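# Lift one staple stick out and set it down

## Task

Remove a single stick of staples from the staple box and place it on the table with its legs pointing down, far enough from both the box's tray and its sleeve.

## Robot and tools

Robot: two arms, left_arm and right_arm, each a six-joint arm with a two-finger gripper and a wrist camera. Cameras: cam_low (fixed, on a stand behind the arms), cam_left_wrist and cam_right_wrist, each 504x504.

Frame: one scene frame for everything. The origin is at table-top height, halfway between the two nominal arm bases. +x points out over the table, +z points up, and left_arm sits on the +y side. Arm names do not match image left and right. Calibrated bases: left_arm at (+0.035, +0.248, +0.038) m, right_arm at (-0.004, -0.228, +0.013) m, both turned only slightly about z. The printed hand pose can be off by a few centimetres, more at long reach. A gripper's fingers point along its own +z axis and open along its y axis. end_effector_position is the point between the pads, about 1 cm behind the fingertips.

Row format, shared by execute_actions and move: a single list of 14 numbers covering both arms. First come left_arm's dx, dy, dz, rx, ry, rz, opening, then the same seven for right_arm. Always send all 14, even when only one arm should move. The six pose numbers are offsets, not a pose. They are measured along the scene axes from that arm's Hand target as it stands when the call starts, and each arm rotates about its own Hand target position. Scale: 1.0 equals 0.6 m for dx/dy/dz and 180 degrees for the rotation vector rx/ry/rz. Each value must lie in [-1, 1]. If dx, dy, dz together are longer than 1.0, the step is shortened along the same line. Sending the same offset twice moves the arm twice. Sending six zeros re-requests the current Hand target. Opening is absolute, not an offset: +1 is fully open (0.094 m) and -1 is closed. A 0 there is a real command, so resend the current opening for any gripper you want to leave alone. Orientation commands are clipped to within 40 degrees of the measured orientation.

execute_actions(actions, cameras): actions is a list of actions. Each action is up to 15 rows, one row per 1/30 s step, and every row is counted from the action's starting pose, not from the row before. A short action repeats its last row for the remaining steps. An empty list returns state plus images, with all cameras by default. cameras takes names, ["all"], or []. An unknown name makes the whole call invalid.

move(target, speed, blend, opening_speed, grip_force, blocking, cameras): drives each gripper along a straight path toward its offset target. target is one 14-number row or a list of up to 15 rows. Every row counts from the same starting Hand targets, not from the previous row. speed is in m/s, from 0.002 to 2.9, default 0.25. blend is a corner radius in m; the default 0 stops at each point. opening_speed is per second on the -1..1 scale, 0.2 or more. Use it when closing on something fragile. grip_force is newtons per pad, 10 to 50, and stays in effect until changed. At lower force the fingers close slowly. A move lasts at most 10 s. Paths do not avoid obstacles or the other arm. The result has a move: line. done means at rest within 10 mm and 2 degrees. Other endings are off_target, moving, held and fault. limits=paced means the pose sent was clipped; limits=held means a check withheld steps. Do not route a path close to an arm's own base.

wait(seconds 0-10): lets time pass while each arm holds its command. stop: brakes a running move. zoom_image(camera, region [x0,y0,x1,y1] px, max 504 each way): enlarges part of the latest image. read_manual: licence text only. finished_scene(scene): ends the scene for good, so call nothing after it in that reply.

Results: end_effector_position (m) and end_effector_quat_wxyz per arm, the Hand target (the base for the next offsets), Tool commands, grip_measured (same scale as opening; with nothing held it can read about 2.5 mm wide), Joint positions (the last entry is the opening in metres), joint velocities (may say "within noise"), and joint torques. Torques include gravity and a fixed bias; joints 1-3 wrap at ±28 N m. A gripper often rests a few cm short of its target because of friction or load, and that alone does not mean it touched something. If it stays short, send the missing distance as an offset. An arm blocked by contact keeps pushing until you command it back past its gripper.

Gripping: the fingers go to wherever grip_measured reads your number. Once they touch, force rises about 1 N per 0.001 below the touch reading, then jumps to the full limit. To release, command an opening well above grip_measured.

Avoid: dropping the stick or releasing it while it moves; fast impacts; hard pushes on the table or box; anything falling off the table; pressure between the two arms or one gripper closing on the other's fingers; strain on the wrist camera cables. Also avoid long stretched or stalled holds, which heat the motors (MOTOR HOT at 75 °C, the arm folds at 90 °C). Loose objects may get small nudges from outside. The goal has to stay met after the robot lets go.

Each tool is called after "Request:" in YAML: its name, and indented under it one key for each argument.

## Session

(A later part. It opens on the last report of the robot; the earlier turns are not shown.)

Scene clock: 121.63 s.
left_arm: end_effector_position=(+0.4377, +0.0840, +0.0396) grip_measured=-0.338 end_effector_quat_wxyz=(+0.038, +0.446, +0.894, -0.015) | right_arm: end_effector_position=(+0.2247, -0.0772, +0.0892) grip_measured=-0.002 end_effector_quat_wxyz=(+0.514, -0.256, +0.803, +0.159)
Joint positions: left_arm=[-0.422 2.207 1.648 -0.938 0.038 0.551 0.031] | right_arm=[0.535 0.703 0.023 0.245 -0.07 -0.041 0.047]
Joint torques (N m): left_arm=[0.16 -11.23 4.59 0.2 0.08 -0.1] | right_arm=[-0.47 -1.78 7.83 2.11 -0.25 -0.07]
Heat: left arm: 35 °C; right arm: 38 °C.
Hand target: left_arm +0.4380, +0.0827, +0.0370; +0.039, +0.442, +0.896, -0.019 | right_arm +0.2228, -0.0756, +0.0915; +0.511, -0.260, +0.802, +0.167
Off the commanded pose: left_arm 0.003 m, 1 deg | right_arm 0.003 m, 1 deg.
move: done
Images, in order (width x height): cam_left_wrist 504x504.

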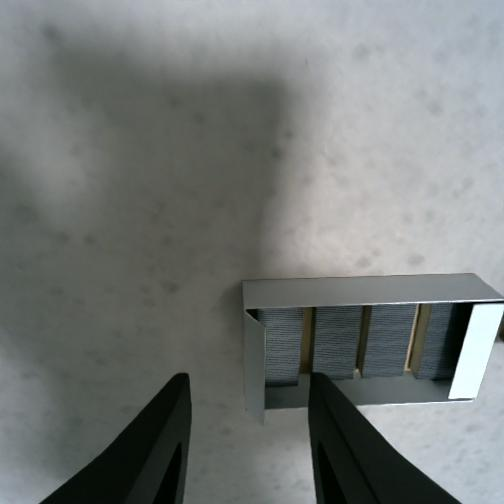

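Request:
move:
  target:
    - [-0.0012,-0.0018,-0.022,0,0,0, -0.336, 0,0,0, 0, 0, 0, 0]
  speed: 0.05
  cameras: ["cam_left_wrist"]

Request:
zoom_image:
  camera: "cam_left_wrist"
  region: [150, 254, 400, 504]

Scene clock: 123.73 s.
left_arm: end_effector_position=(+0.4384, +0.0838, +0.0280) grip_measured=-0.338 end_effector_quat_wxyz=(+0.041, +0.444, +0.895, -0.015) | right_arm: end_effector_position=(+0.2247, -0.0772, +0.0892) grip_measured=-0.002 end_effector_quat_wxyz=(+0.514, -0.256, +0.803, +0.159)
Joint positions: left_arm=[-0.422 2.221 1.622 -0.893 0.038 0.548 0.031] | right_arm=[0.535 0.703 0.023 0.245 -0.07 -0.041 0.047]
Joint torques (N m): left_arm=[-0.08 -11.08 4.4 0.22 0.08 -0.1] | right_arm=[-0.46 -1.74 7.84 2.1 -0.25 -0.07]
Heat: left arm: 35 °C; right arm: 38 °C.
Hand target: left_arm +0.4373, +0.0817, +0.0238; +0.039, +0.442, +0.896, -0.019 | right_arm +0.2228, -0.0756, +0.0915; +0.511, -0.260, +0.802, +0.167
Off the commanded pose: left_arm 0.005 m, 1 deg | right_arm 0.003 m, 1 deg.
move: done
Images, in order (width x height): cam_left_wrist 504x504.

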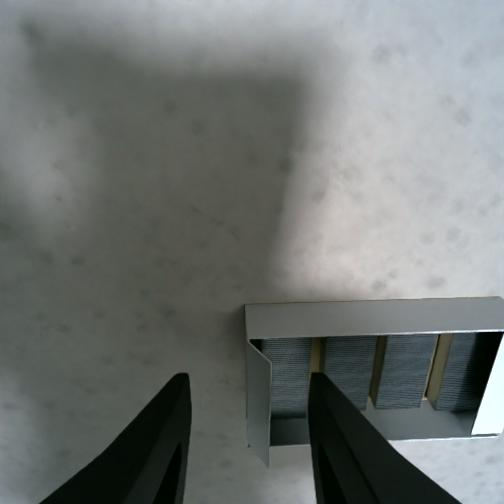

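Scaled by 2.016.

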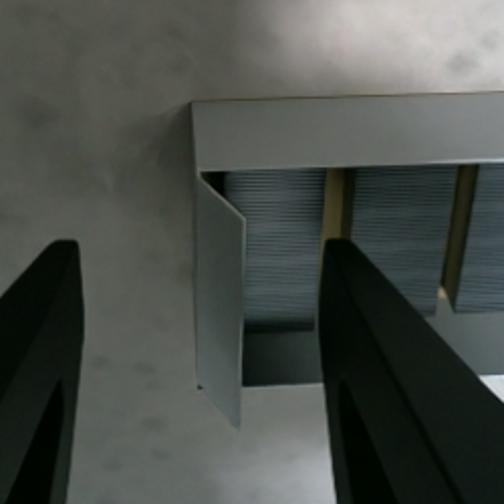

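Request:
move:
  target:
    - [0,0,-0.012,0,0,0, -0.265, 0,0,0, 0, 0, 0, 0]
  speed: 0.05
  cameras: ["cam_left_wrist"]

Request:
zoom_image:
  camera: "cam_left_wrist"
  region: [150, 254, 400, 504]

Scene clock: 125.47 s.
left_arm: end_effector_position=(+0.4387, +0.0836, +0.0215) grip_measured=-0.267 end_effector_quat_wxyz=(+0.041, +0.444, +0.895, -0.015) | right_arm: end_effector_position=(+0.2247, -0.0772, +0.0892) grip_measured=-0.002 end_effector_quat_wxyz=(+0.514, -0.256, +0.803, +0.159)
Joint positions: left_arm=[-0.422 2.23 1.61 -0.87 0.038 0.548 0.034] | right_arm=[0.535 0.703 0.023 0.245 -0.07 -0.041 0.047]
Joint torques (N m): left_arm=[-0.08 -11.02 4.3 0.22 0.07 -0.11] | right_arm=[-0.44 -1.76 7.84 2.1 -0.25 -0.07]
Heat: left arm: 35 °C; right arm: 38 °C.
Hand target: left_arm +0.4373, +0.0817, +0.0166; +0.039, +0.442, +0.896, -0.019 | right_arm +0.2228, -0.0756, +0.0915; +0.511, -0.260, +0.802, +0.167
Off the commanded pose: left_arm 0.006 m, 1 deg | right_arm 0.003 m, 1 deg.
move: done
Images, in order (width x height): cam_left_wrist 504x504.

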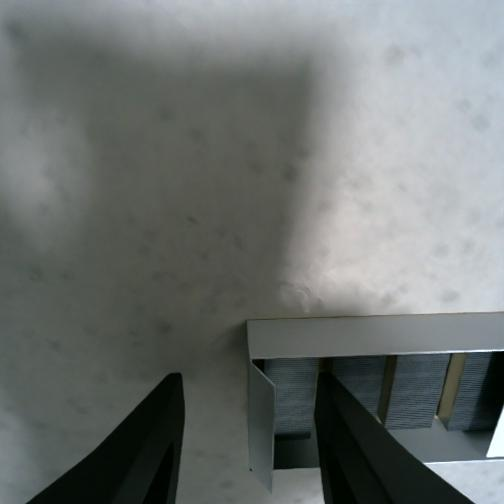

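Scaled by 2.016.

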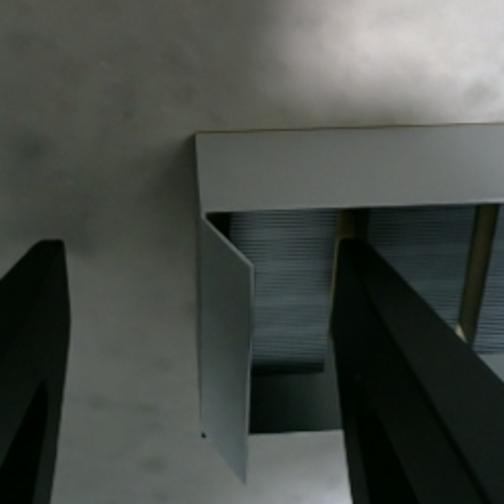

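Request:
move:
  target:
    - [0,0,-0.013,0,0,0, -0.235, 0,0,0, 0, 0, 0, 0]
  speed: 0.04
  cameras: ["cam_left_wrist"]

Request:
zoom_image:
  camera: "cam_left_wrist"
  region: [150, 254, 400, 504]

Scene clock: 126.83 s.
left_arm: end_effector_position=(+0.4388, +0.0836, +0.0144) grip_measured=-0.237 end_effector_quat_wxyz=(+0.041, +0.444, +0.895, -0.015) | right_arm: end_effector_position=(+0.2247, -0.0772, +0.0892) grip_measured=-0.002 end_effector_quat_wxyz=(+0.514, -0.256, +0.803, +0.159)
Joint positions: left_arm=[-0.422 2.241 1.597 -0.847 0.038 0.548 0.036] | right_arm=[0.535 0.703 0.023 0.245 -0.07 -0.041 0.047]
Joint torques (N m): left_arm=[-0.08 -10.95 4.22 0.24 0.08 -0.1] | right_arm=[-0.47 -1.74 7.86 2.1 -0.25 -0.08]
Heat: left arm: 35 °C; right arm: 38 °C.
Hand target: left_arm +0.4373, +0.0817, +0.0088; +0.039, +0.442, +0.896, -0.019 | right_arm +0.2228, -0.0756, +0.0915; +0.511, -0.260, +0.802, +0.167
Off the commanded pose: left_arm 0.006 m, 1 deg | right_arm 0.003 m, 1 deg.
move: done
Images, in order (width x height): cam_left_wrist 504x504.

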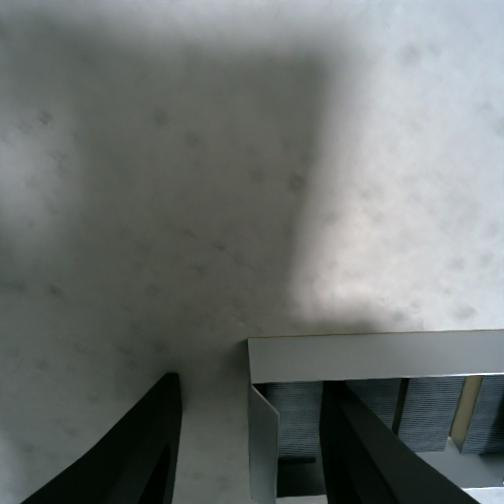

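Scaled by 2.016.

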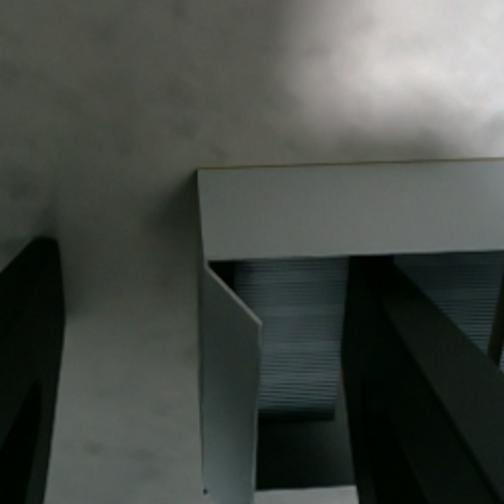

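Request:
move:
  target: [0,0,0,0,0,0, -0.6, 0,0,0, 0, 0, 0, 0]
  opening_speed: 0.4
  cameras: ["cam_left_wrist"]

Request:
zoom_image:
  camera: "cam_left_wrist"
  region: [150, 254, 400, 504]

Scene clock: 128.63 s.
left_arm: end_effector_position=(+0.4391, +0.0835, +0.0144) grip_measured=-0.598 end_effector_quat_wxyz=(+0.042, +0.444, +0.895, -0.015) | right_arm: end_effector_position=(+0.2247, -0.0772, +0.0892) grip_measured=-0.002 end_effector_quat_wxyz=(+0.514, -0.256, +0.803, +0.159)
Joint positions: left_arm=[-0.422 2.241 1.597 -0.846 0.038 0.548 0.019] | right_arm=[0.535 0.703 0.023 0.245 -0.07 -0.041 0.047]
Joint torques (N m): left_arm=[-0.08 -10.95 4.22 0.23 0.08 -0.1] | right_arm=[-0.49 -1.77 7.86 2.1 -0.26 -0.07]
Heat: left arm: 35 °C; right arm: 38 °C.
Hand target: left_arm +0.4373, +0.0817, +0.0088; +0.039, +0.442, +0.896, -0.019 | right_arm +0.2228, -0.0756, +0.0915; +0.511, -0.260, +0.802, +0.167
Off the commanded pose: left_arm 0.006 m, 1 deg | right_arm 0.003 m, 1 deg.
move: done
Images, in order (width x height): cam_left_wrist 504x504.

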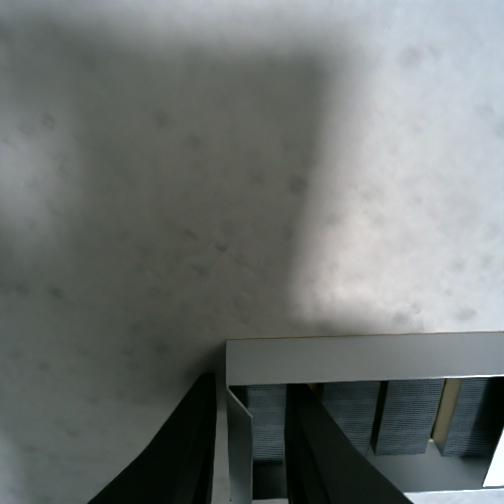

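Scaled by 2.016.

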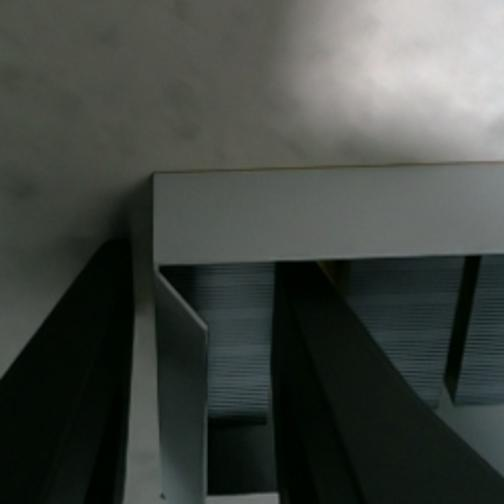

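Request:
move:
  target: [0,0,0,0,0,0, -0.68, 0,0,0, 0, 0, 0, 0]
  opening_speed: 0.3
  cameras: ["cam_left_wrist"]

Request:
zoom_image:
  camera: "cam_left_wrist"
  region: [150, 254, 400, 504]

Scene clock: 129.60 s.
left_arm: end_effector_position=(+0.4391, +0.0835, +0.0144) grip_measured=-0.673 end_effector_quat_wxyz=(+0.042, +0.444, +0.895, -0.015) | right_arm: end_effector_position=(+0.2247, -0.0772, +0.0892) grip_measured=-0.002 end_effector_quat_wxyz=(+0.514, -0.256, +0.803, +0.159)
Joint positions: left_arm=[-0.422 2.241 1.597 -0.846 0.038 0.548 0.015] | right_arm=[0.535 0.703 0.023 0.245 -0.07 -0.041 0.047]
Joint torques (N m): left_arm=[-0.1 -10.93 4.23 0.23 0.08 -0.09] | right_arm=[-0.47 -1.76 7.83 2.11 -0.25 -0.07]
Heat: left arm: 35 °C; right arm: 38 °C.
Hand target: left_arm +0.4373, +0.0817, +0.0088; +0.039, +0.442, +0.896, -0.019 | right_arm +0.2228, -0.0756, +0.0915; +0.511, -0.260, +0.802, +0.167
Off the commanded pose: left_arm 0.006 m, 1 deg | right_arm 0.003 m, 1 deg.
move: done
Images, in order (width x height): cam_left_wrist 504x504.

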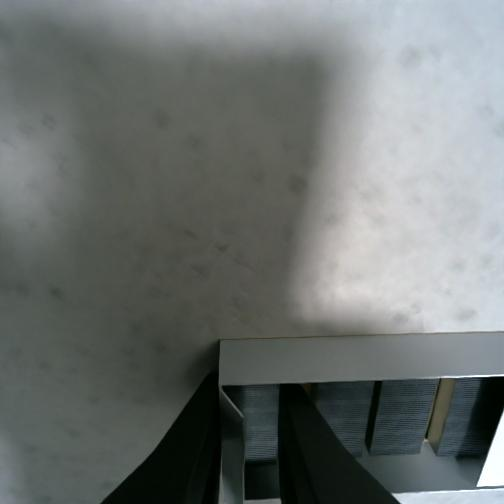

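Scaled by 2.016.

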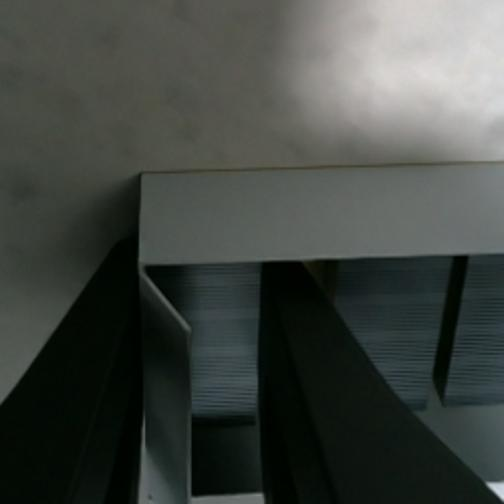

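Request:
move:
  target:
    - [0,0,0,0,0,0, -0.6, 0,0,0, 0, 0, 0, 0]
    - [0,0,0.045,0,0,0, -0.6, 0,0,0, 0, 0, 0, 0]
  opening_speed: 0.4
  speed: 0.12
  cameras: ["cam_left_wrist"]

Request:
zoom_image:
  camera: "cam_left_wrist"
  region: [150, 204, 450, 504]

Scene clock: 132.47 s.
left_arm: end_effector_position=(+0.4312, +0.0866, +0.0164) grip_measured=-0.602 end_effector_quat_wxyz=(+0.023, +0.444, +0.895, -0.017) | right_arm: end_effector_position=(+0.2247, -0.0772, +0.0892) grip_measured=-0.002 end_effector_quat_wxyz=(+0.514, -0.256, +0.803, +0.159)
Joint positions: left_arm=[-0.422 2.241 1.608 -0.895 0.038 0.548 0.019] | right_arm=[0.535 0.703 0.023 0.245 -0.07 -0.041 0.047]
Joint torques (N m): left_arm=[-0.08 -14.28 7.41 -0.22 0.08 -0.1] | right_arm=[-0.46 -1.76 7.87 2.1 -0.24 -0.07]
Heat: left arm: 35 °C; right arm: 38 °C.
Hand target: left_arm +0.4373, +0.0817, +0.0358; +0.039, +0.442, +0.896, -0.019 | right_arm +0.2228, -0.0756, +0.0915; +0.511, -0.260, +0.802, +0.167
Off the commanded pose: left_arm 0.021 m, 2 deg | right_arm 0.003 m, 1 deg.
move: off_target (left_arm)
Images, in order (width x height): cam_left_wrist 504x504.

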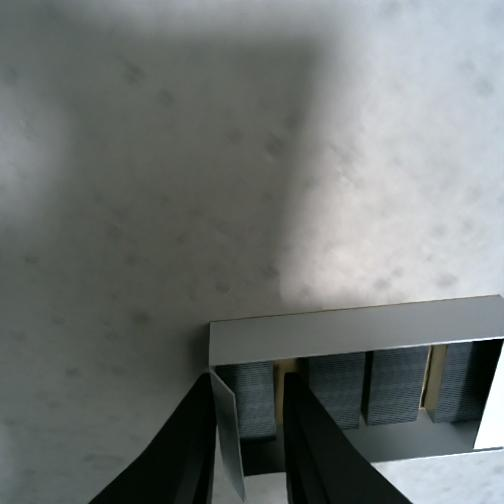

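Scaled by 1.680.

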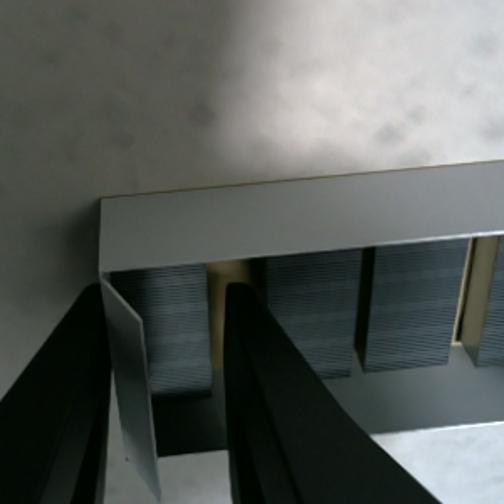

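Request:
move:
  target:
    - [0,0,0.04,0,0,0, -0.6, 0,0,0, 0, 0, 0, 0]
  speed: 0.12
  cameras: ["cam_left_wrist"]

Request:
zoom_image:
  camera: "cam_left_wrist"
  region: [150, 204, 450, 504]

Scene clock: 134.33 s.
left_arm: end_effector_position=(+0.4313, +0.0865, +0.0348) grip_measured=-0.602 end_effector_quat_wxyz=(+0.017, +0.444, +0.896, -0.017) | right_arm: end_effector_position=(+0.2247, -0.0772, +0.0892) grip_measured=-0.002 end_effector_quat_wxyz=(+0.514, -0.256, +0.803, +0.159)
Joint positions: left_arm=[-0.422 2.227 1.663 -0.976 0.038 0.548 0.019] | right_arm=[0.535 0.703 0.023 0.245 -0.07 -0.041 0.047]
Joint torques (N m): left_arm=[-0.05 -15.6 7.42 -0.26 0.08 -0.1] | right_arm=[-0.46 -1.74 7.87 2.11 -0.26 -0.07]
Heat: left arm: 36 °C; right arm: 38 °C.
Hand target: left_arm +0.4373, +0.0817, +0.0598; +0.039, +0.442, +0.896, -0.019 | right_arm +0.2228, -0.0756, +0.0915; +0.511, -0.260, +0.802, +0.167
Off the commanded pose: left_arm 0.026 m, 3 deg | right_arm 0.003 m, 1 deg.
move: off_target (left_arm)
Images, in order (width x height): cam_left_wrist 504x504.

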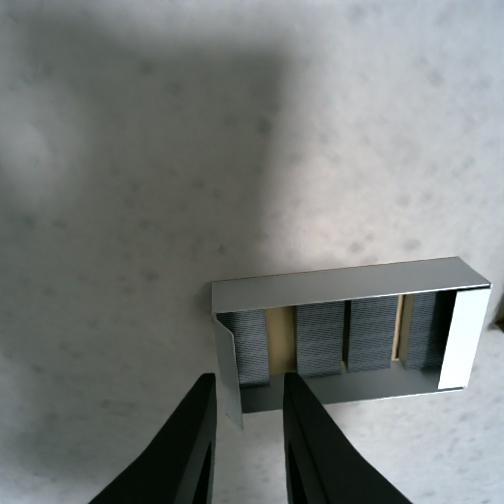

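Scaled by 1.680.

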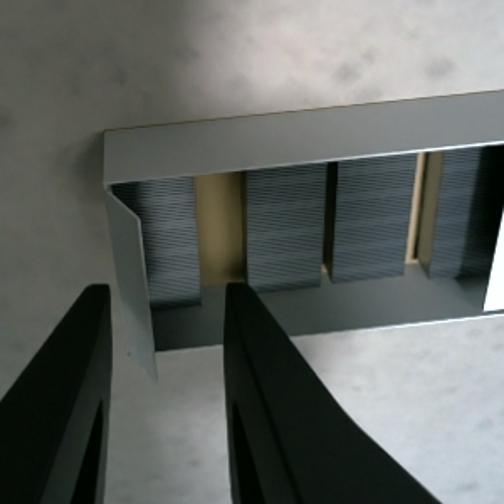

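Request:
move:
  target:
    - [-0.0013,-0.0053,0,0,0,0.033, -0.25, 0,0,0, 0, 0, 0, 0]
    - [-0.0013,-0.0053,-0.055,0,0,0.033, -0.25, 0,0,0, 0, 0, 0, 0]
  speed: 0.1
  cameras: ["cam_left_wrist"]

Request:
zoom_image:
  camera: "cam_left_wrist"
  region: [150, 254, 400, 504]

Scene clock: 138.30 s.
left_arm: end_effector_position=(+0.4377, +0.0843, +0.0262) grip_measured=-0.252 end_effector_quat_wxyz=(+0.036, +0.393, +0.919, -0.017) | right_arm: end_effector_position=(+0.2247, -0.0772, +0.0892) grip_measured=-0.002 end_effector_quat_wxyz=(+0.514, -0.256, +0.803, +0.159)
Joint positions: left_arm=[-0.422 2.227 1.625 -0.898 0.036 0.434 0.035] | right_arm=[0.535 0.703 0.023 0.245 -0.07 -0.041 0.047]
Joint torques (N m): left_arm=[-0.76 -12.19 4.31 0.21 0.01 -0.1] | right_arm=[-0.46 -1.76 7.84 2.1 -0.26 -0.07]
Heat: left arm: 36 °C; right arm: 38 °C.
Hand target: left_arm +0.4365, +0.0785, +0.0268; +0.040, +0.395, +0.918, -0.017 | right_arm +0.2228, -0.0756, +0.0915; +0.511, -0.260, +0.802, +0.167
Off the commanded pose: left_arm 0.006 m, 1 deg | right_arm 0.003 m, 1 deg.
move: done
Images, in order (width x height): cam_left_wrist 504x504.

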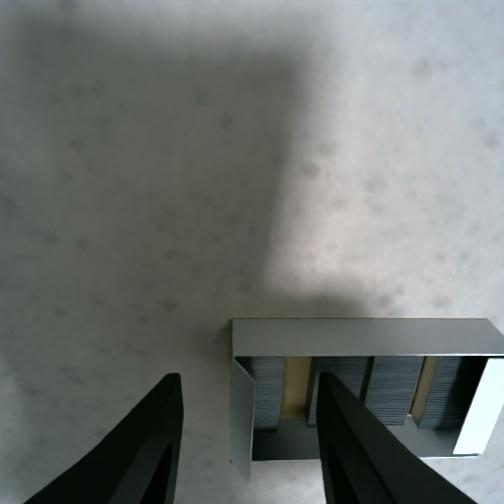

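Scaled by 2.016.

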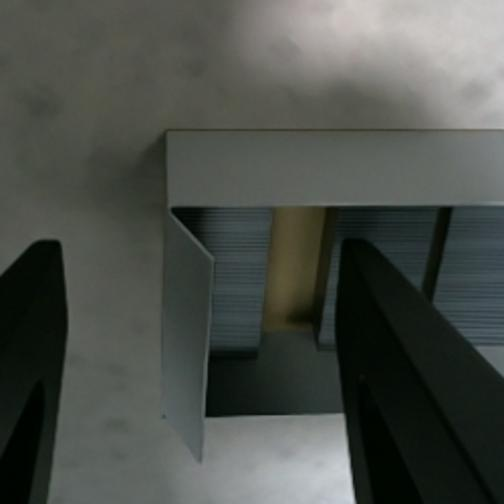

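Request:
move:
  target:
    - [0,0,0,0,0,0, -0.14, 0,0,0, 0, 0, 0, 0]
    - [0,0,-0.028,0,0,0, -0.14, 0,0,0, 0, 0, 0, 0]
  speed: 0.05
  cameras: ["cam_left_wrist"]

Request:
zoom_image:
  camera: "cam_left_wrist"
  region: [150, 254, 400, 504]

Scene clock: 140.67 s.
left_arm: end_effector_position=(+0.4383, +0.0841, +0.0181) grip_measured=-0.142 end_effector_quat_wxyz=(+0.041, +0.393, +0.919, -0.017) | right_arm: end_effector_position=(+0.2247, -0.0772, +0.0892) grip_measured=-0.002 end_effector_quat_wxyz=(+0.514, -0.256, +0.803, +0.159)
Joint positions: left_arm=[-0.422 2.232 1.597 -0.855 0.036 0.434 0.04] | right_arm=[0.535 0.703 0.023 0.245 -0.07 -0.041 0.047]
Joint torques (N m): left_arm=[-0.76 -10.51 3.93 0.36 0.02 -0.1] | right_arm=[-0.46 -1.76 7.86 2.1 -0.25 -0.08]
Heat: left arm: 36 °C; right arm: 38 °C.
Hand target: left_arm +0.4365, +0.0785, +0.0100; +0.040, +0.395, +0.918, -0.017 | right_arm +0.2228, -0.0756, +0.0915; +0.511, -0.260, +0.802, +0.167
Off the commanded pose: left_arm 0.010 m, 0 deg | right_arm 0.003 m, 1 deg.
move: done
Images, in order (width x height): cam_left_wrist 504x504.

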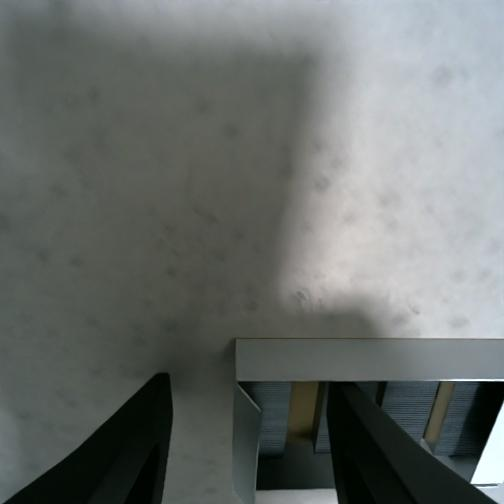

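Scaled by 2.016.

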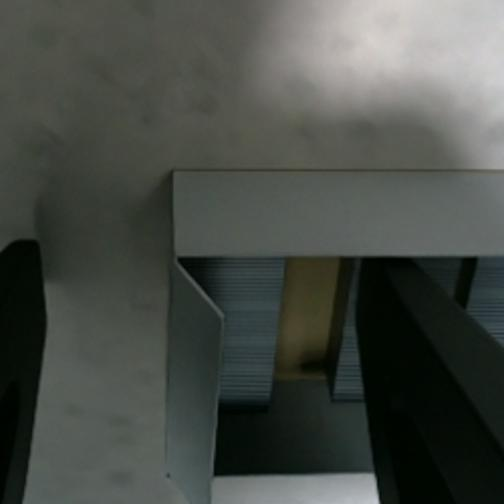

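Request:
move:
  target: [0,0,0,0,0,0, -0.33, 0,0,0, 0, 0, 0, 0]
  opening_speed: 0.4
  cameras: ["cam_left_wrist"]

Request:
zoom_image:
  camera: "cam_left_wrist"
  region: [150, 254, 400, 504]

Scene clock: 141.97 s.
left_arm: end_effector_position=(+0.4367, +0.0803, +0.0181) grip_measured=-0.328 end_effector_quat_wxyz=(+0.041, +0.396, +0.917, -0.019) | right_arm: end_effector_position=(+0.2247, -0.0772, +0.0892) grip_measured=-0.002 end_effector_quat_wxyz=(+0.514, -0.256, +0.803, +0.159)
Joint positions: left_arm=[-0.43 2.232 1.597 -0.855 0.041 0.434 0.032] | right_arm=[0.535 0.703 0.023 0.245 -0.07 -0.041 0.047]
Joint torques (N m): left_arm=[-0.75 -10.52 3.93 0.35 0.01 -0.1] | right_arm=[-0.44 -1.8 7.87 2.1 -0.25 -0.07]
Heat: left arm: 36 °C; right arm: 38 °C.
Hand target: left_arm +0.4365, +0.0785, +0.0100; +0.040, +0.395, +0.918, -0.017 | right_arm +0.2228, -0.0756, +0.0915; +0.511, -0.260, +0.802, +0.167
Off the commanded pose: left_arm 0.008 m, 0 deg | right_arm 0.003 m, 1 deg.
move: done
Images, in order (width x height): cam_left_wrist 504x504.

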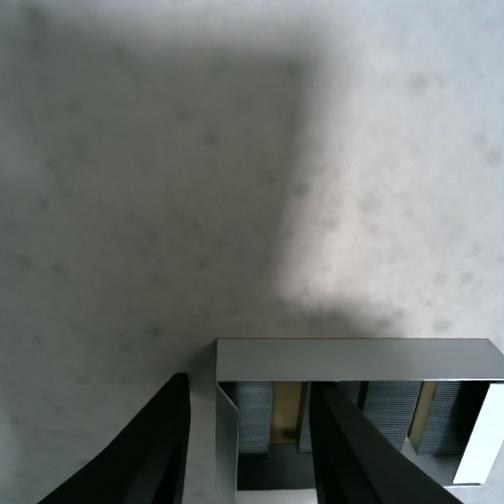

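Scaled by 2.016.

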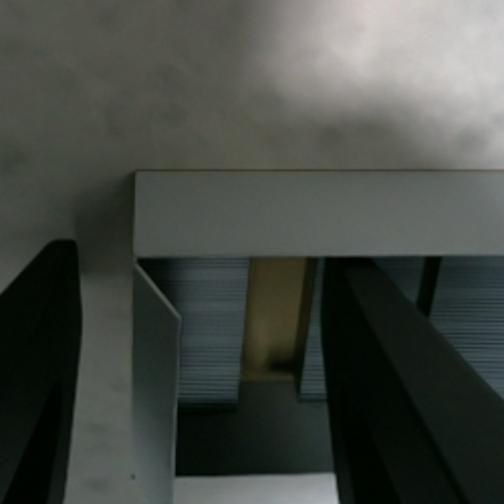

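Request:
move:
  target: [0,0,0,0,0,0, -0.53, 0,0,0, 0, 0, 0, 0]
  opening_speed: 0.4
  cameras: ["cam_left_wrist"]

Request:
zoom_image:
  camera: "cam_left_wrist"
  region: [150, 254, 400, 504]

Scene clock: 143.33 s.
left_arm: end_effector_position=(+0.4362, +0.0791, +0.0181) grip_measured=-0.527 end_effector_quat_wxyz=(+0.041, +0.397, +0.917, -0.021) | right_arm: end_effector_position=(+0.2247, -0.0772, +0.0892) grip_measured=-0.002 end_effector_quat_wxyz=(+0.514, -0.256, +0.803, +0.159)
Joint positions: left_arm=[-0.431 2.232 1.597 -0.855 0.044 0.434 0.022] | right_arm=[0.535 0.703 0.023 0.245 -0.07 -0.041 0.047]
Joint torques (N m): left_arm=[-0.44 -10.52 3.93 0.36 0 -0.1] | right_arm=[-0.49 -1.77 7.87 2.1 -0.26 -0.06]
Heat: left arm: 36 °C; right arm: 38 °C.
Hand target: left_arm +0.4365, +0.0785, +0.0100; +0.040, +0.395, +0.918, -0.017 | right_arm +0.2228, -0.0756, +0.0915; +0.511, -0.260, +0.802, +0.167
Off the commanded pose: left_arm 0.008 m, 1 deg | right_arm 0.003 m, 1 deg.
move: done
Images, in order (width x height): cam_left_wrist 504x504.

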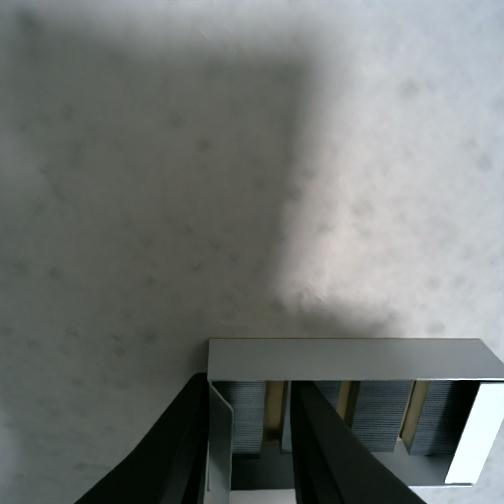

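Scaled by 2.016.

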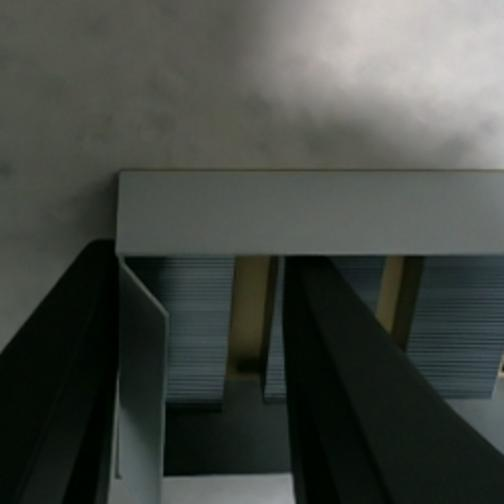

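Request:
move:
  target: [0,0,0.085,0,0,0, -0.53, 0,0,0, 0, 0, 0, 0]
  speed: 0.3
  cameras: ["cam_left_wrist"]

Request:
zoom_image:
  camera: "cam_left_wrist"
  region: [150, 204, 450, 504]

Scene clock: 145.17 s.
left_arm: end_effector_position=(+0.4301, +0.0831, +0.0357) grip_measured=-0.528 end_effector_quat_wxyz=(+0.017, +0.397, +0.918, -0.018) | right_arm: end_effector_position=(+0.2247, -0.0772, +0.0892) grip_measured=-0.002 end_effector_quat_wxyz=(+0.514, -0.256, +0.803, +0.159)
Joint positions: left_arm=[-0.431 2.224 1.662 -0.975 0.036 0.434 0.022] | right_arm=[0.535 0.703 0.023 0.245 -0.07 -0.041 0.047]
Joint torques (N m): left_arm=[-0.44 -15.51 7.43 -0.25 0.02 -0.1] | right_arm=[-0.46 -1.77 7.84 2.1 -0.25 -0.06]
Heat: left arm: 36 °C; right arm: 38 °C.
Hand target: left_arm +0.4365, +0.0785, +0.0610; +0.040, +0.395, +0.918, -0.017 | right_arm +0.2228, -0.0756, +0.0915; +0.511, -0.260, +0.802, +0.167
Off the commanded pose: left_arm 0.026 m, 3 deg | right_arm 0.003 m, 1 deg.
move: off_target (left_arm)
Images, in order (width x height): cam_left_wrist 504x504.

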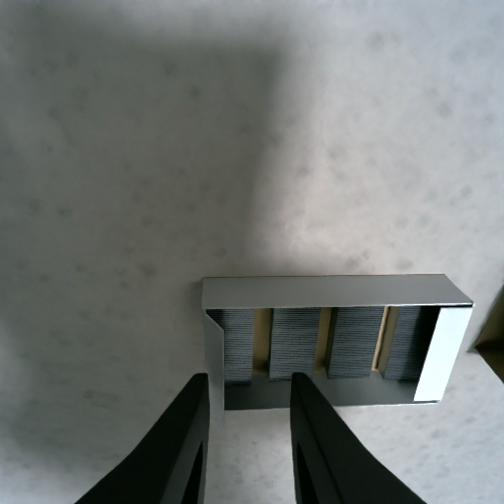

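Scaled by 1.680.

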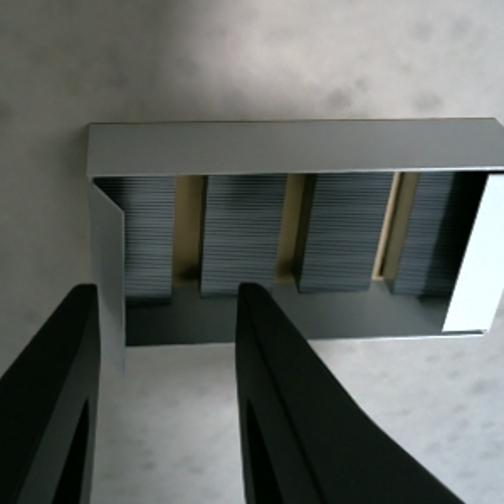

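Request:
move:
  target:
    - [-0.017,-0.019,0,0,0,0, -0.65, 0,0,0, 0, 0, 0, 0]
    - [-0.017,-0.019,-0.055,0,0,0, -0.65, 0,0,0, 0, 0, 0, 0]
  speed: 0.1
  cameras: ["cam_left_wrist"]

Request:
zoom_image:
  camera: "cam_left_wrist"
  region: [130, 254, 380, 504]

Scene clock: 148.00 s.
left_arm: end_effector_position=(+0.4245, +0.0672, +0.0265) grip_measured=-0.648 end_effector_quat_wxyz=(+0.034, +0.399, +0.916, -0.018) | right_arm: end_effector_position=(+0.2247, -0.0772, +0.0892) grip_measured=-0.002 end_effector_quat_wxyz=(+0.514, -0.256, +0.803, +0.159)
Joint positions: left_arm=[-0.471 2.209 1.596 -0.889 0.034 0.399 0.017] | right_arm=[0.535 0.703 0.023 0.245 -0.07 -0.041 0.047]
Joint torques (N m): left_arm=[-0.28 -12.04 4.31 0.2 -0.01 -0.1] | right_arm=[-0.46 -1.76 7.84 2.11 -0.26 -0.06]
Heat: left arm: 36 °C; right arm: 38 °C.
Hand target: left_arm +0.4263, +0.0671, +0.0280; +0.040, +0.395, +0.918, -0.017 | right_arm +0.2228, -0.0756, +0.0915; +0.511, -0.260, +0.802, +0.167
Off the commanded pose: left_arm 0.002 m, 1 deg | right_arm 0.003 m, 1 deg.
move: done
Images, in order (width x height): cam_left_wrist 504x504.

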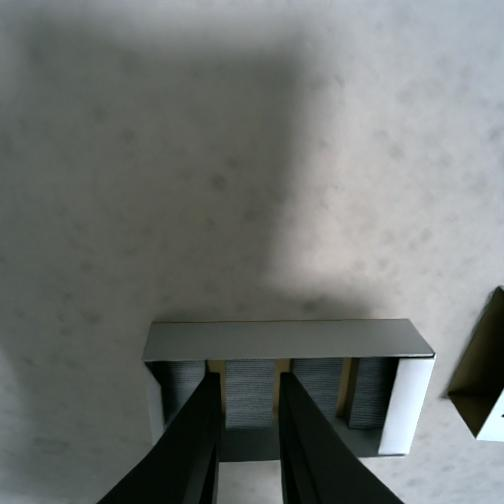

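Scaled by 2.016.

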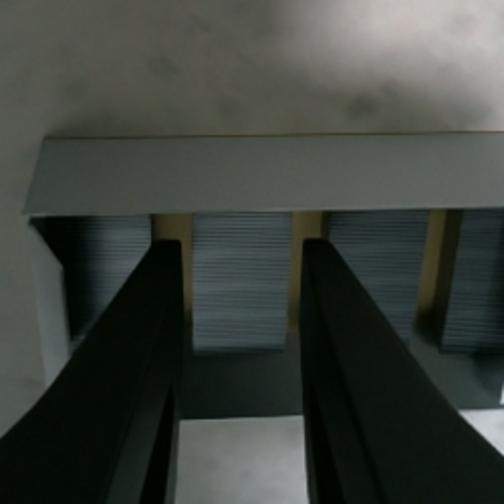

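Request:
move:
  target:
    - [0,0,-0.035,0,0,0, -0.645, 0,0,0, 0, 0, 0, 0]
  speed: 0.04
  cameras: ["cam_left_wrist"]

Request:
zoom_image:
  camera: "cam_left_wrist"
  region: [130, 254, 380, 504]

Scene clock: 149.50 s.
left_arm: end_effector_position=(+0.4254, +0.0668, +0.0138) grip_measured=-0.647 end_effector_quat_wxyz=(+0.040, +0.399, +0.916, -0.018) | right_arm: end_effector_position=(+0.2247, -0.0772, +0.0892) grip_measured=-0.002 end_effector_quat_wxyz=(+0.514, -0.256, +0.803, +0.159)
Joint positions: left_arm=[-0.471 2.221 1.56 -0.829 0.034 0.399 0.017] | right_arm=[0.535 0.703 0.023 0.245 -0.07 -0.041 0.047]
Joint torques (N m): left_arm=[-0.25 -10.56 4.04 0.33 0 -0.1] | right_arm=[-0.46 -1.77 7.84 2.1 -0.26 -0.06]
Heat: left arm: 36 °C; right arm: 38 °C.
Hand target: left_arm +0.4263, +0.0671, +0.0070; +0.040, +0.395, +0.918, -0.017 | right_arm +0.2228, -0.0756, +0.0915; +0.511, -0.260, +0.802, +0.167
Off the commanded pose: left_arm 0.007 m, 0 deg | right_arm 0.003 m, 1 deg.
move: done
Images, in order (width x height): cam_left_wrist 504x504.

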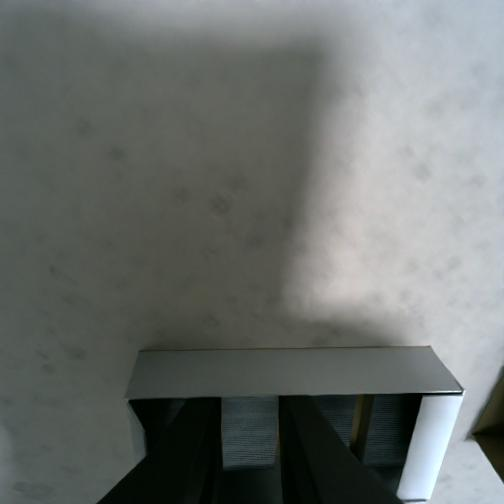

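Scaled by 2.016.

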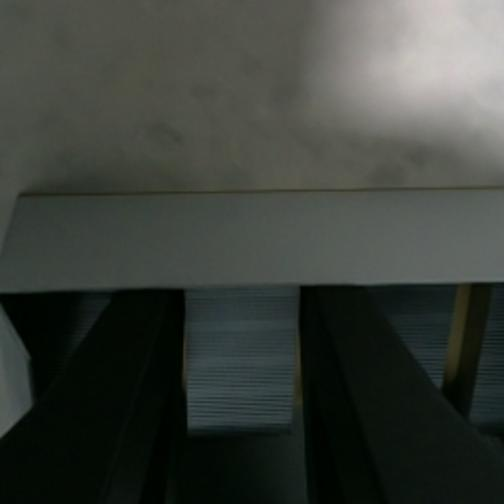

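Request:
move:
  target: [0,0,0,0,0,0, -0.74, 0,0,0, 0, 0, 0, 0]
  opening_speed: 0.2

Request:
move:
  target: [0.003,0,0.12,0,0,0, -0.74, 0,0,0, 0, 0, 0, 0]
  speed: 0.15
  cameras: ["all"]

Request:
zoom_image:
  camera: "cam_left_wrist"
  region: [130, 204, 430, 504]

Request:
zoom_image:
  camera: "cam_low"
  region: [210, 220, 310, 320]

Scene clock: 150.87 s.
left_arm: end_effector_position=(+0.4262, +0.0674, +0.0138) grip_measured=-0.707 end_effector_quat_wxyz=(+0.041, +0.398, +0.916, -0.017) | right_arm: end_effector_position=(+0.2247, -0.0772, +0.0892) grip_measured=-0.002 end_effector_quat_wxyz=(+0.514, -0.256, +0.803, +0.159)
Joint positions: left_arm=[-0.47 2.221 1.56 -0.827 0.033 0.399 0.014] | right_arm=[0.535 0.703 0.023 0.245 -0.07 -0.041 0.047]
Joint torques (N m): left_arm=[-0.25 -10.56 4.07 0.32 0.01 -0.1] | right_arm=[-0.5 -1.77 7.83 2.12 -0.25 -0.07]
Heat: left arm: 36 °C; right arm: 38 °C.
Hand target: left_arm +0.4263, +0.0671, +0.0070; +0.040, +0.395, +0.918, -0.017 | right_arm +0.2228, -0.0756, +0.0915; +0.511, -0.260, +0.802, +0.167
Off the commanded pose: left_arm 0.007 m, 0 deg | right_arm 0.003 m, 1 deg.
move: done

Scene clock: 152.33 s.
left_arm: end_effector_position=(+0.4239, +0.0685, +0.0581) grip_measured=-0.707 end_effector_quat_wxyz=(+0.024, +0.398, +0.917, -0.017) | right_arm: end_effector_position=(+0.2247, -0.0772, +0.0892) grip_measured=-0.002 end_effector_quat_wxyz=(+0.514, -0.256, +0.803, +0.159)
Joint positions: left_arm=[-0.47 2.186 1.691 -1.028 0.033 0.399 0.014] | right_arm=[0.535 0.703 0.023 0.245 -0.07 -0.041 0.047]
Joint torques (N m): left_arm=[-0.13 -14.63 7.31 -0.25 0.02 -0.08] | right_arm=[-0.46 -1.74 7.83 2.11 -0.25 -0.08]
Heat: left arm: 36 °C; right arm: 38 °C.
Hand target: left_arm +0.4281, +0.0671, +0.0790; +0.040, +0.395, +0.918, -0.017 | right_arm +0.2228, -0.0756, +0.0915; +0.511, -0.260, +0.802, +0.167
Off the commanded pose: left_arm 0.021 m, 2 deg | right_arm 0.003 m, 1 deg.
move: off_target (left_arm)

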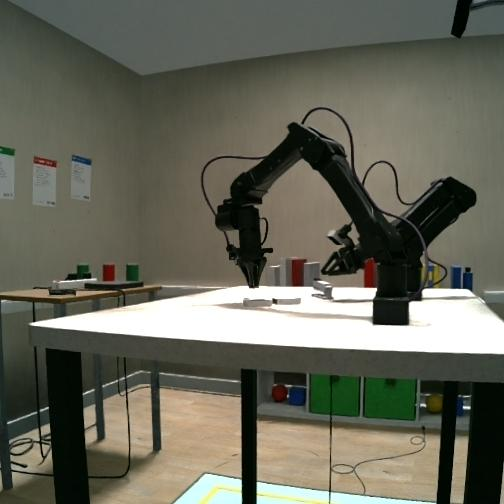

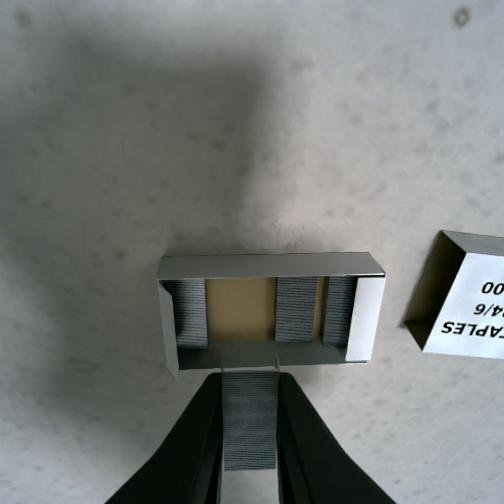

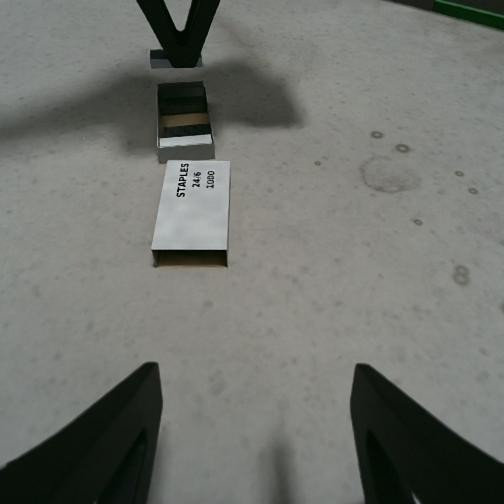

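Scaled by 1.680.

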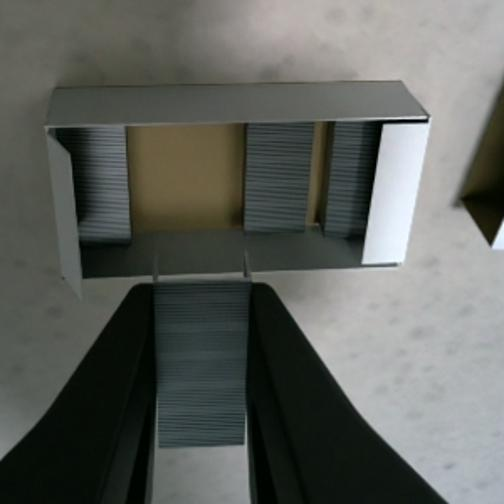

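Scaled by 5.040.

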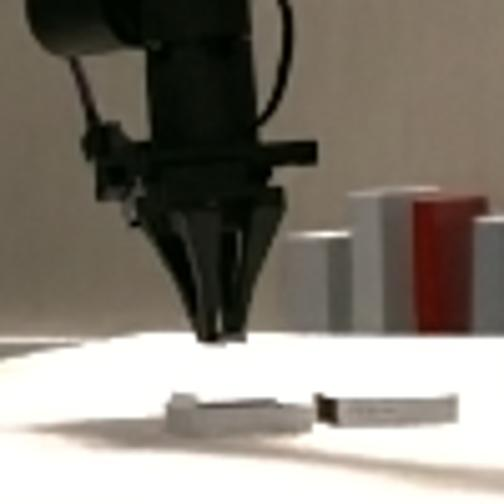

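Request:
move:
  target:
    - [-0.155,0.165,0.0,0,0,0, -0.74, 0,0,0, 0, 0, 0, 0]
    - [-0.155,0.165,-0.09,0,0,0, -0.74, 0,0,0, 0, 0, 0, 0]
  speed: 0.2

Scene clock: 155.37 s.
left_arm: end_effector_position=(+0.3335, +0.1688, +0.0247) grip_measured=-0.707 end_effector_quat_wxyz=(+0.034, +0.387, +0.921, -0.011) | right_arm: end_effector_position=(+0.2247, -0.0772, +0.0892) grip_measured=-0.002 end_effector_quat_wxyz=(+0.514, -0.256, +0.803, +0.159)
Joint positions: left_arm=[-0.292 1.807 0.987 -0.686 0.033 0.552 0.014] | right_arm=[0.535 0.703 0.023 0.245 -0.07 -0.041 0.047]
Joint torques (N m): left_arm=[0.34 -7.68 4.23 0.19 0.14 0.2] | right_arm=[-0.46 -1.76 7.84 2.1 -0.25 -0.06]
Heat: left arm: 36 °C; right arm: 38 °C.
Hand target: left_arm +0.3351, +0.1661, +0.0250; +0.040, +0.395, +0.918, -0.017 | right_arm +0.2228, -0.0756, +0.0915; +0.511, -0.260, +0.802, +0.167
Off the commanded pose: left_arm 0.003 m, 1 deg | right_arm 0.003 m, 1 deg.
move: done

Request:
move:
  target: [0,0,-0.0205,0,0,0, -0.74, 0,0,0, 0, 0, 0, 0]
  speed: 0.04
  cameras: ["cam_low","cam_left_wrist"]

Request:
zoom_image:
  camera: "cam_low"
  region: [230, 230, 340, 320]

Scene clock: 156.87 s.
left_arm: end_effector_position=(+0.3353, +0.1683, +0.0147) grip_measured=-0.707 end_effector_quat_wxyz=(+0.038, +0.387, +0.921, -0.011) | right_arm: end_effector_position=(+0.2247, -0.0772, +0.0892) grip_measured=-0.002 end_effector_quat_wxyz=(+0.514, -0.256, +0.803, +0.159)
Joint positions: left_arm=[-0.292 1.83 0.968 -0.637 0.033 0.552 0.014] | right_arm=[0.535 0.703 0.023 0.245 -0.07 -0.041 0.047]
Joint torques (N m): left_arm=[0.34 -7.28 3.74 0.21 0.14 0.2] | right_arm=[-0.47 -1.77 7.86 2.11 -0.24 -0.08]
Heat: left arm: 36 °C; right arm: 38 °C.
Hand target: left_arm +0.3351, +0.1661, +0.0127; +0.040, +0.395, +0.918, -0.017 | right_arm +0.2228, -0.0756, +0.0915; +0.511, -0.260, +0.802, +0.167
Off the commanded pose: left_arm 0.003 m, 1 deg | right_arm 0.003 m, 1 deg.
move: done
Images, in order (width x height): cam_low 504x504, cam_left_wrist 504x504.

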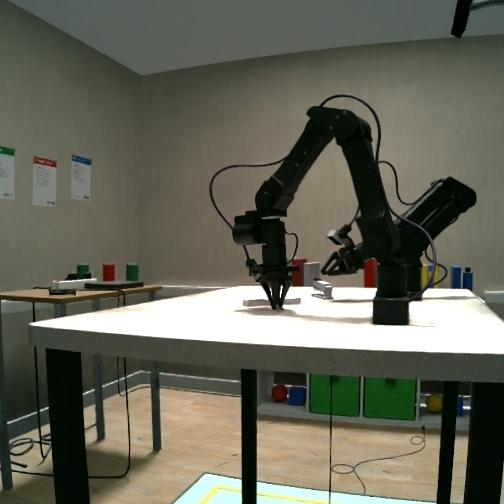

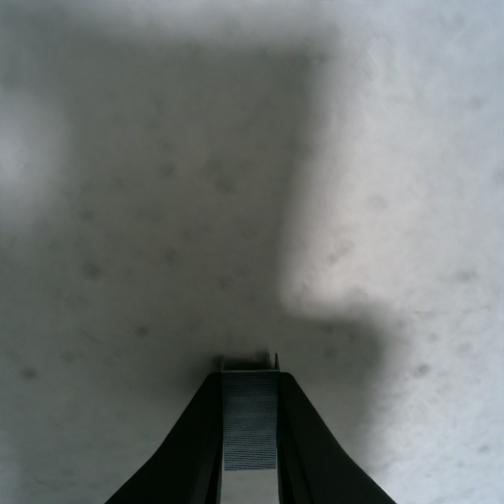

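Scaled by 4.582.

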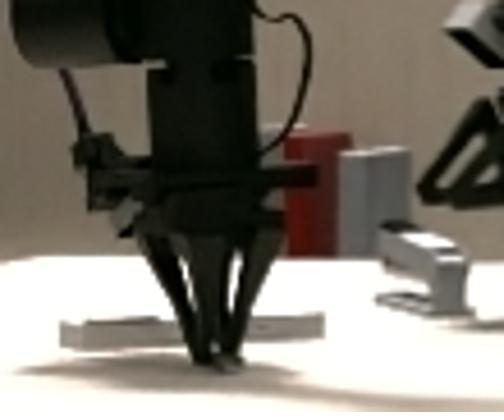

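Request:
move:
  target:
    - [0,0,-0.0045,0,0,0, -0.74, 0,0,0, 0, 0, 0, 0]
    - [0,0,-0.0045,0,0,0, -0.60, 0,0,0, 0, 0, 0, 0]
    - [0,0,0.14,0,0,0, -0.60, 0,0,0, 0, 0, 0, 0]
  speed: 0.08
  opening_speed: 0.3
  cameras: ["cam_low","cam_left_wrist"]

Request:
zoom_image:
  camera: "cam_low"
  region: [230, 230, 340, 320]

Scene clock: 161.40 s.
left_arm: end_effector_position=(+0.3312, +0.1693, +0.0810) grip_measured=-0.602 end_effector_quat_wxyz=(+0.024, +0.387, +0.922, -0.013) | right_arm: end_effector_position=(+0.2247, -0.0772, +0.0892) grip_measured=-0.002 end_effector_quat_wxyz=(+0.514, -0.256, +0.803, +0.159)
Joint positions: left_arm=[-0.292 1.718 1.129 -0.939 0.033 0.552 0.019] | right_arm=[0.535 0.703 0.023 0.245 -0.07 -0.041 0.047]
Joint torques (N m): left_arm=[0.34 -9.91 7.32 -0.23 0.15 0.2] | right_arm=[-0.44 -1.76 7.87 2.11 -0.25 -0.07]
Heat: left arm: 35 °C; right arm: 38 °C.
Hand target: left_arm +0.3351, +0.1661, +0.0967; +0.040, +0.395, +0.918, -0.017 | right_arm +0.2228, -0.0756, +0.0915; +0.511, -0.260, +0.802, +0.167
Off the commanded pose: left_arm 0.016 m, 2 deg | right_arm 0.003 m, 1 deg.
move: off_target (left_arm)
Images, in order (width x height): cam_low 504x504, cam_left_wrist 504x504.

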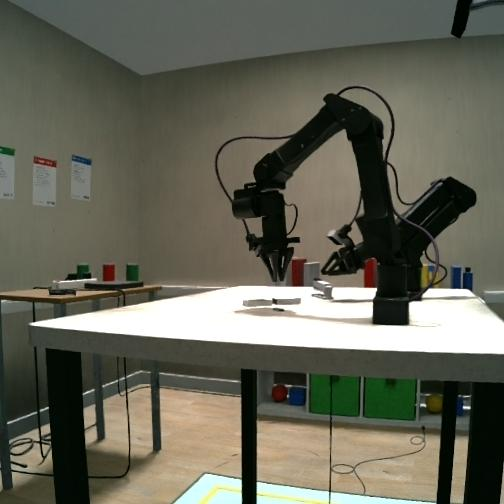

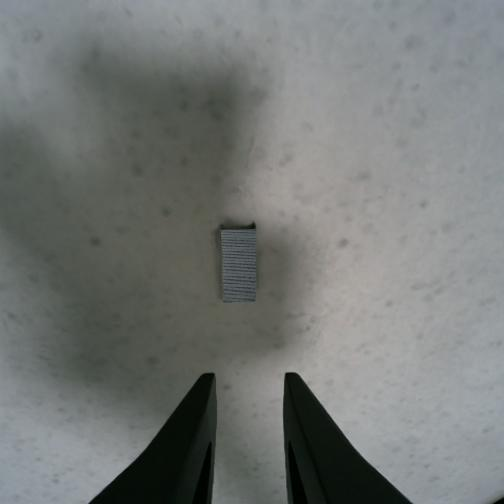

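Scaled by 4.582.

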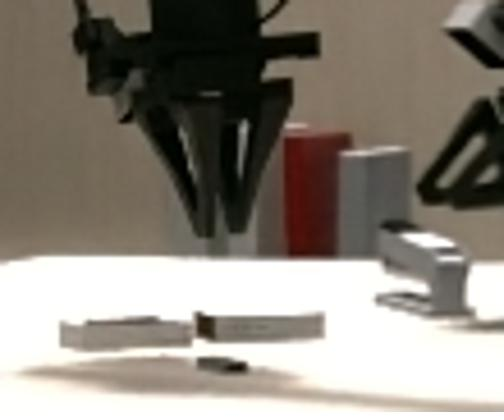

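Success; lying flat, legs down.

Request:
finished_scene:
  scene: 1

The scene is finished: the task was done.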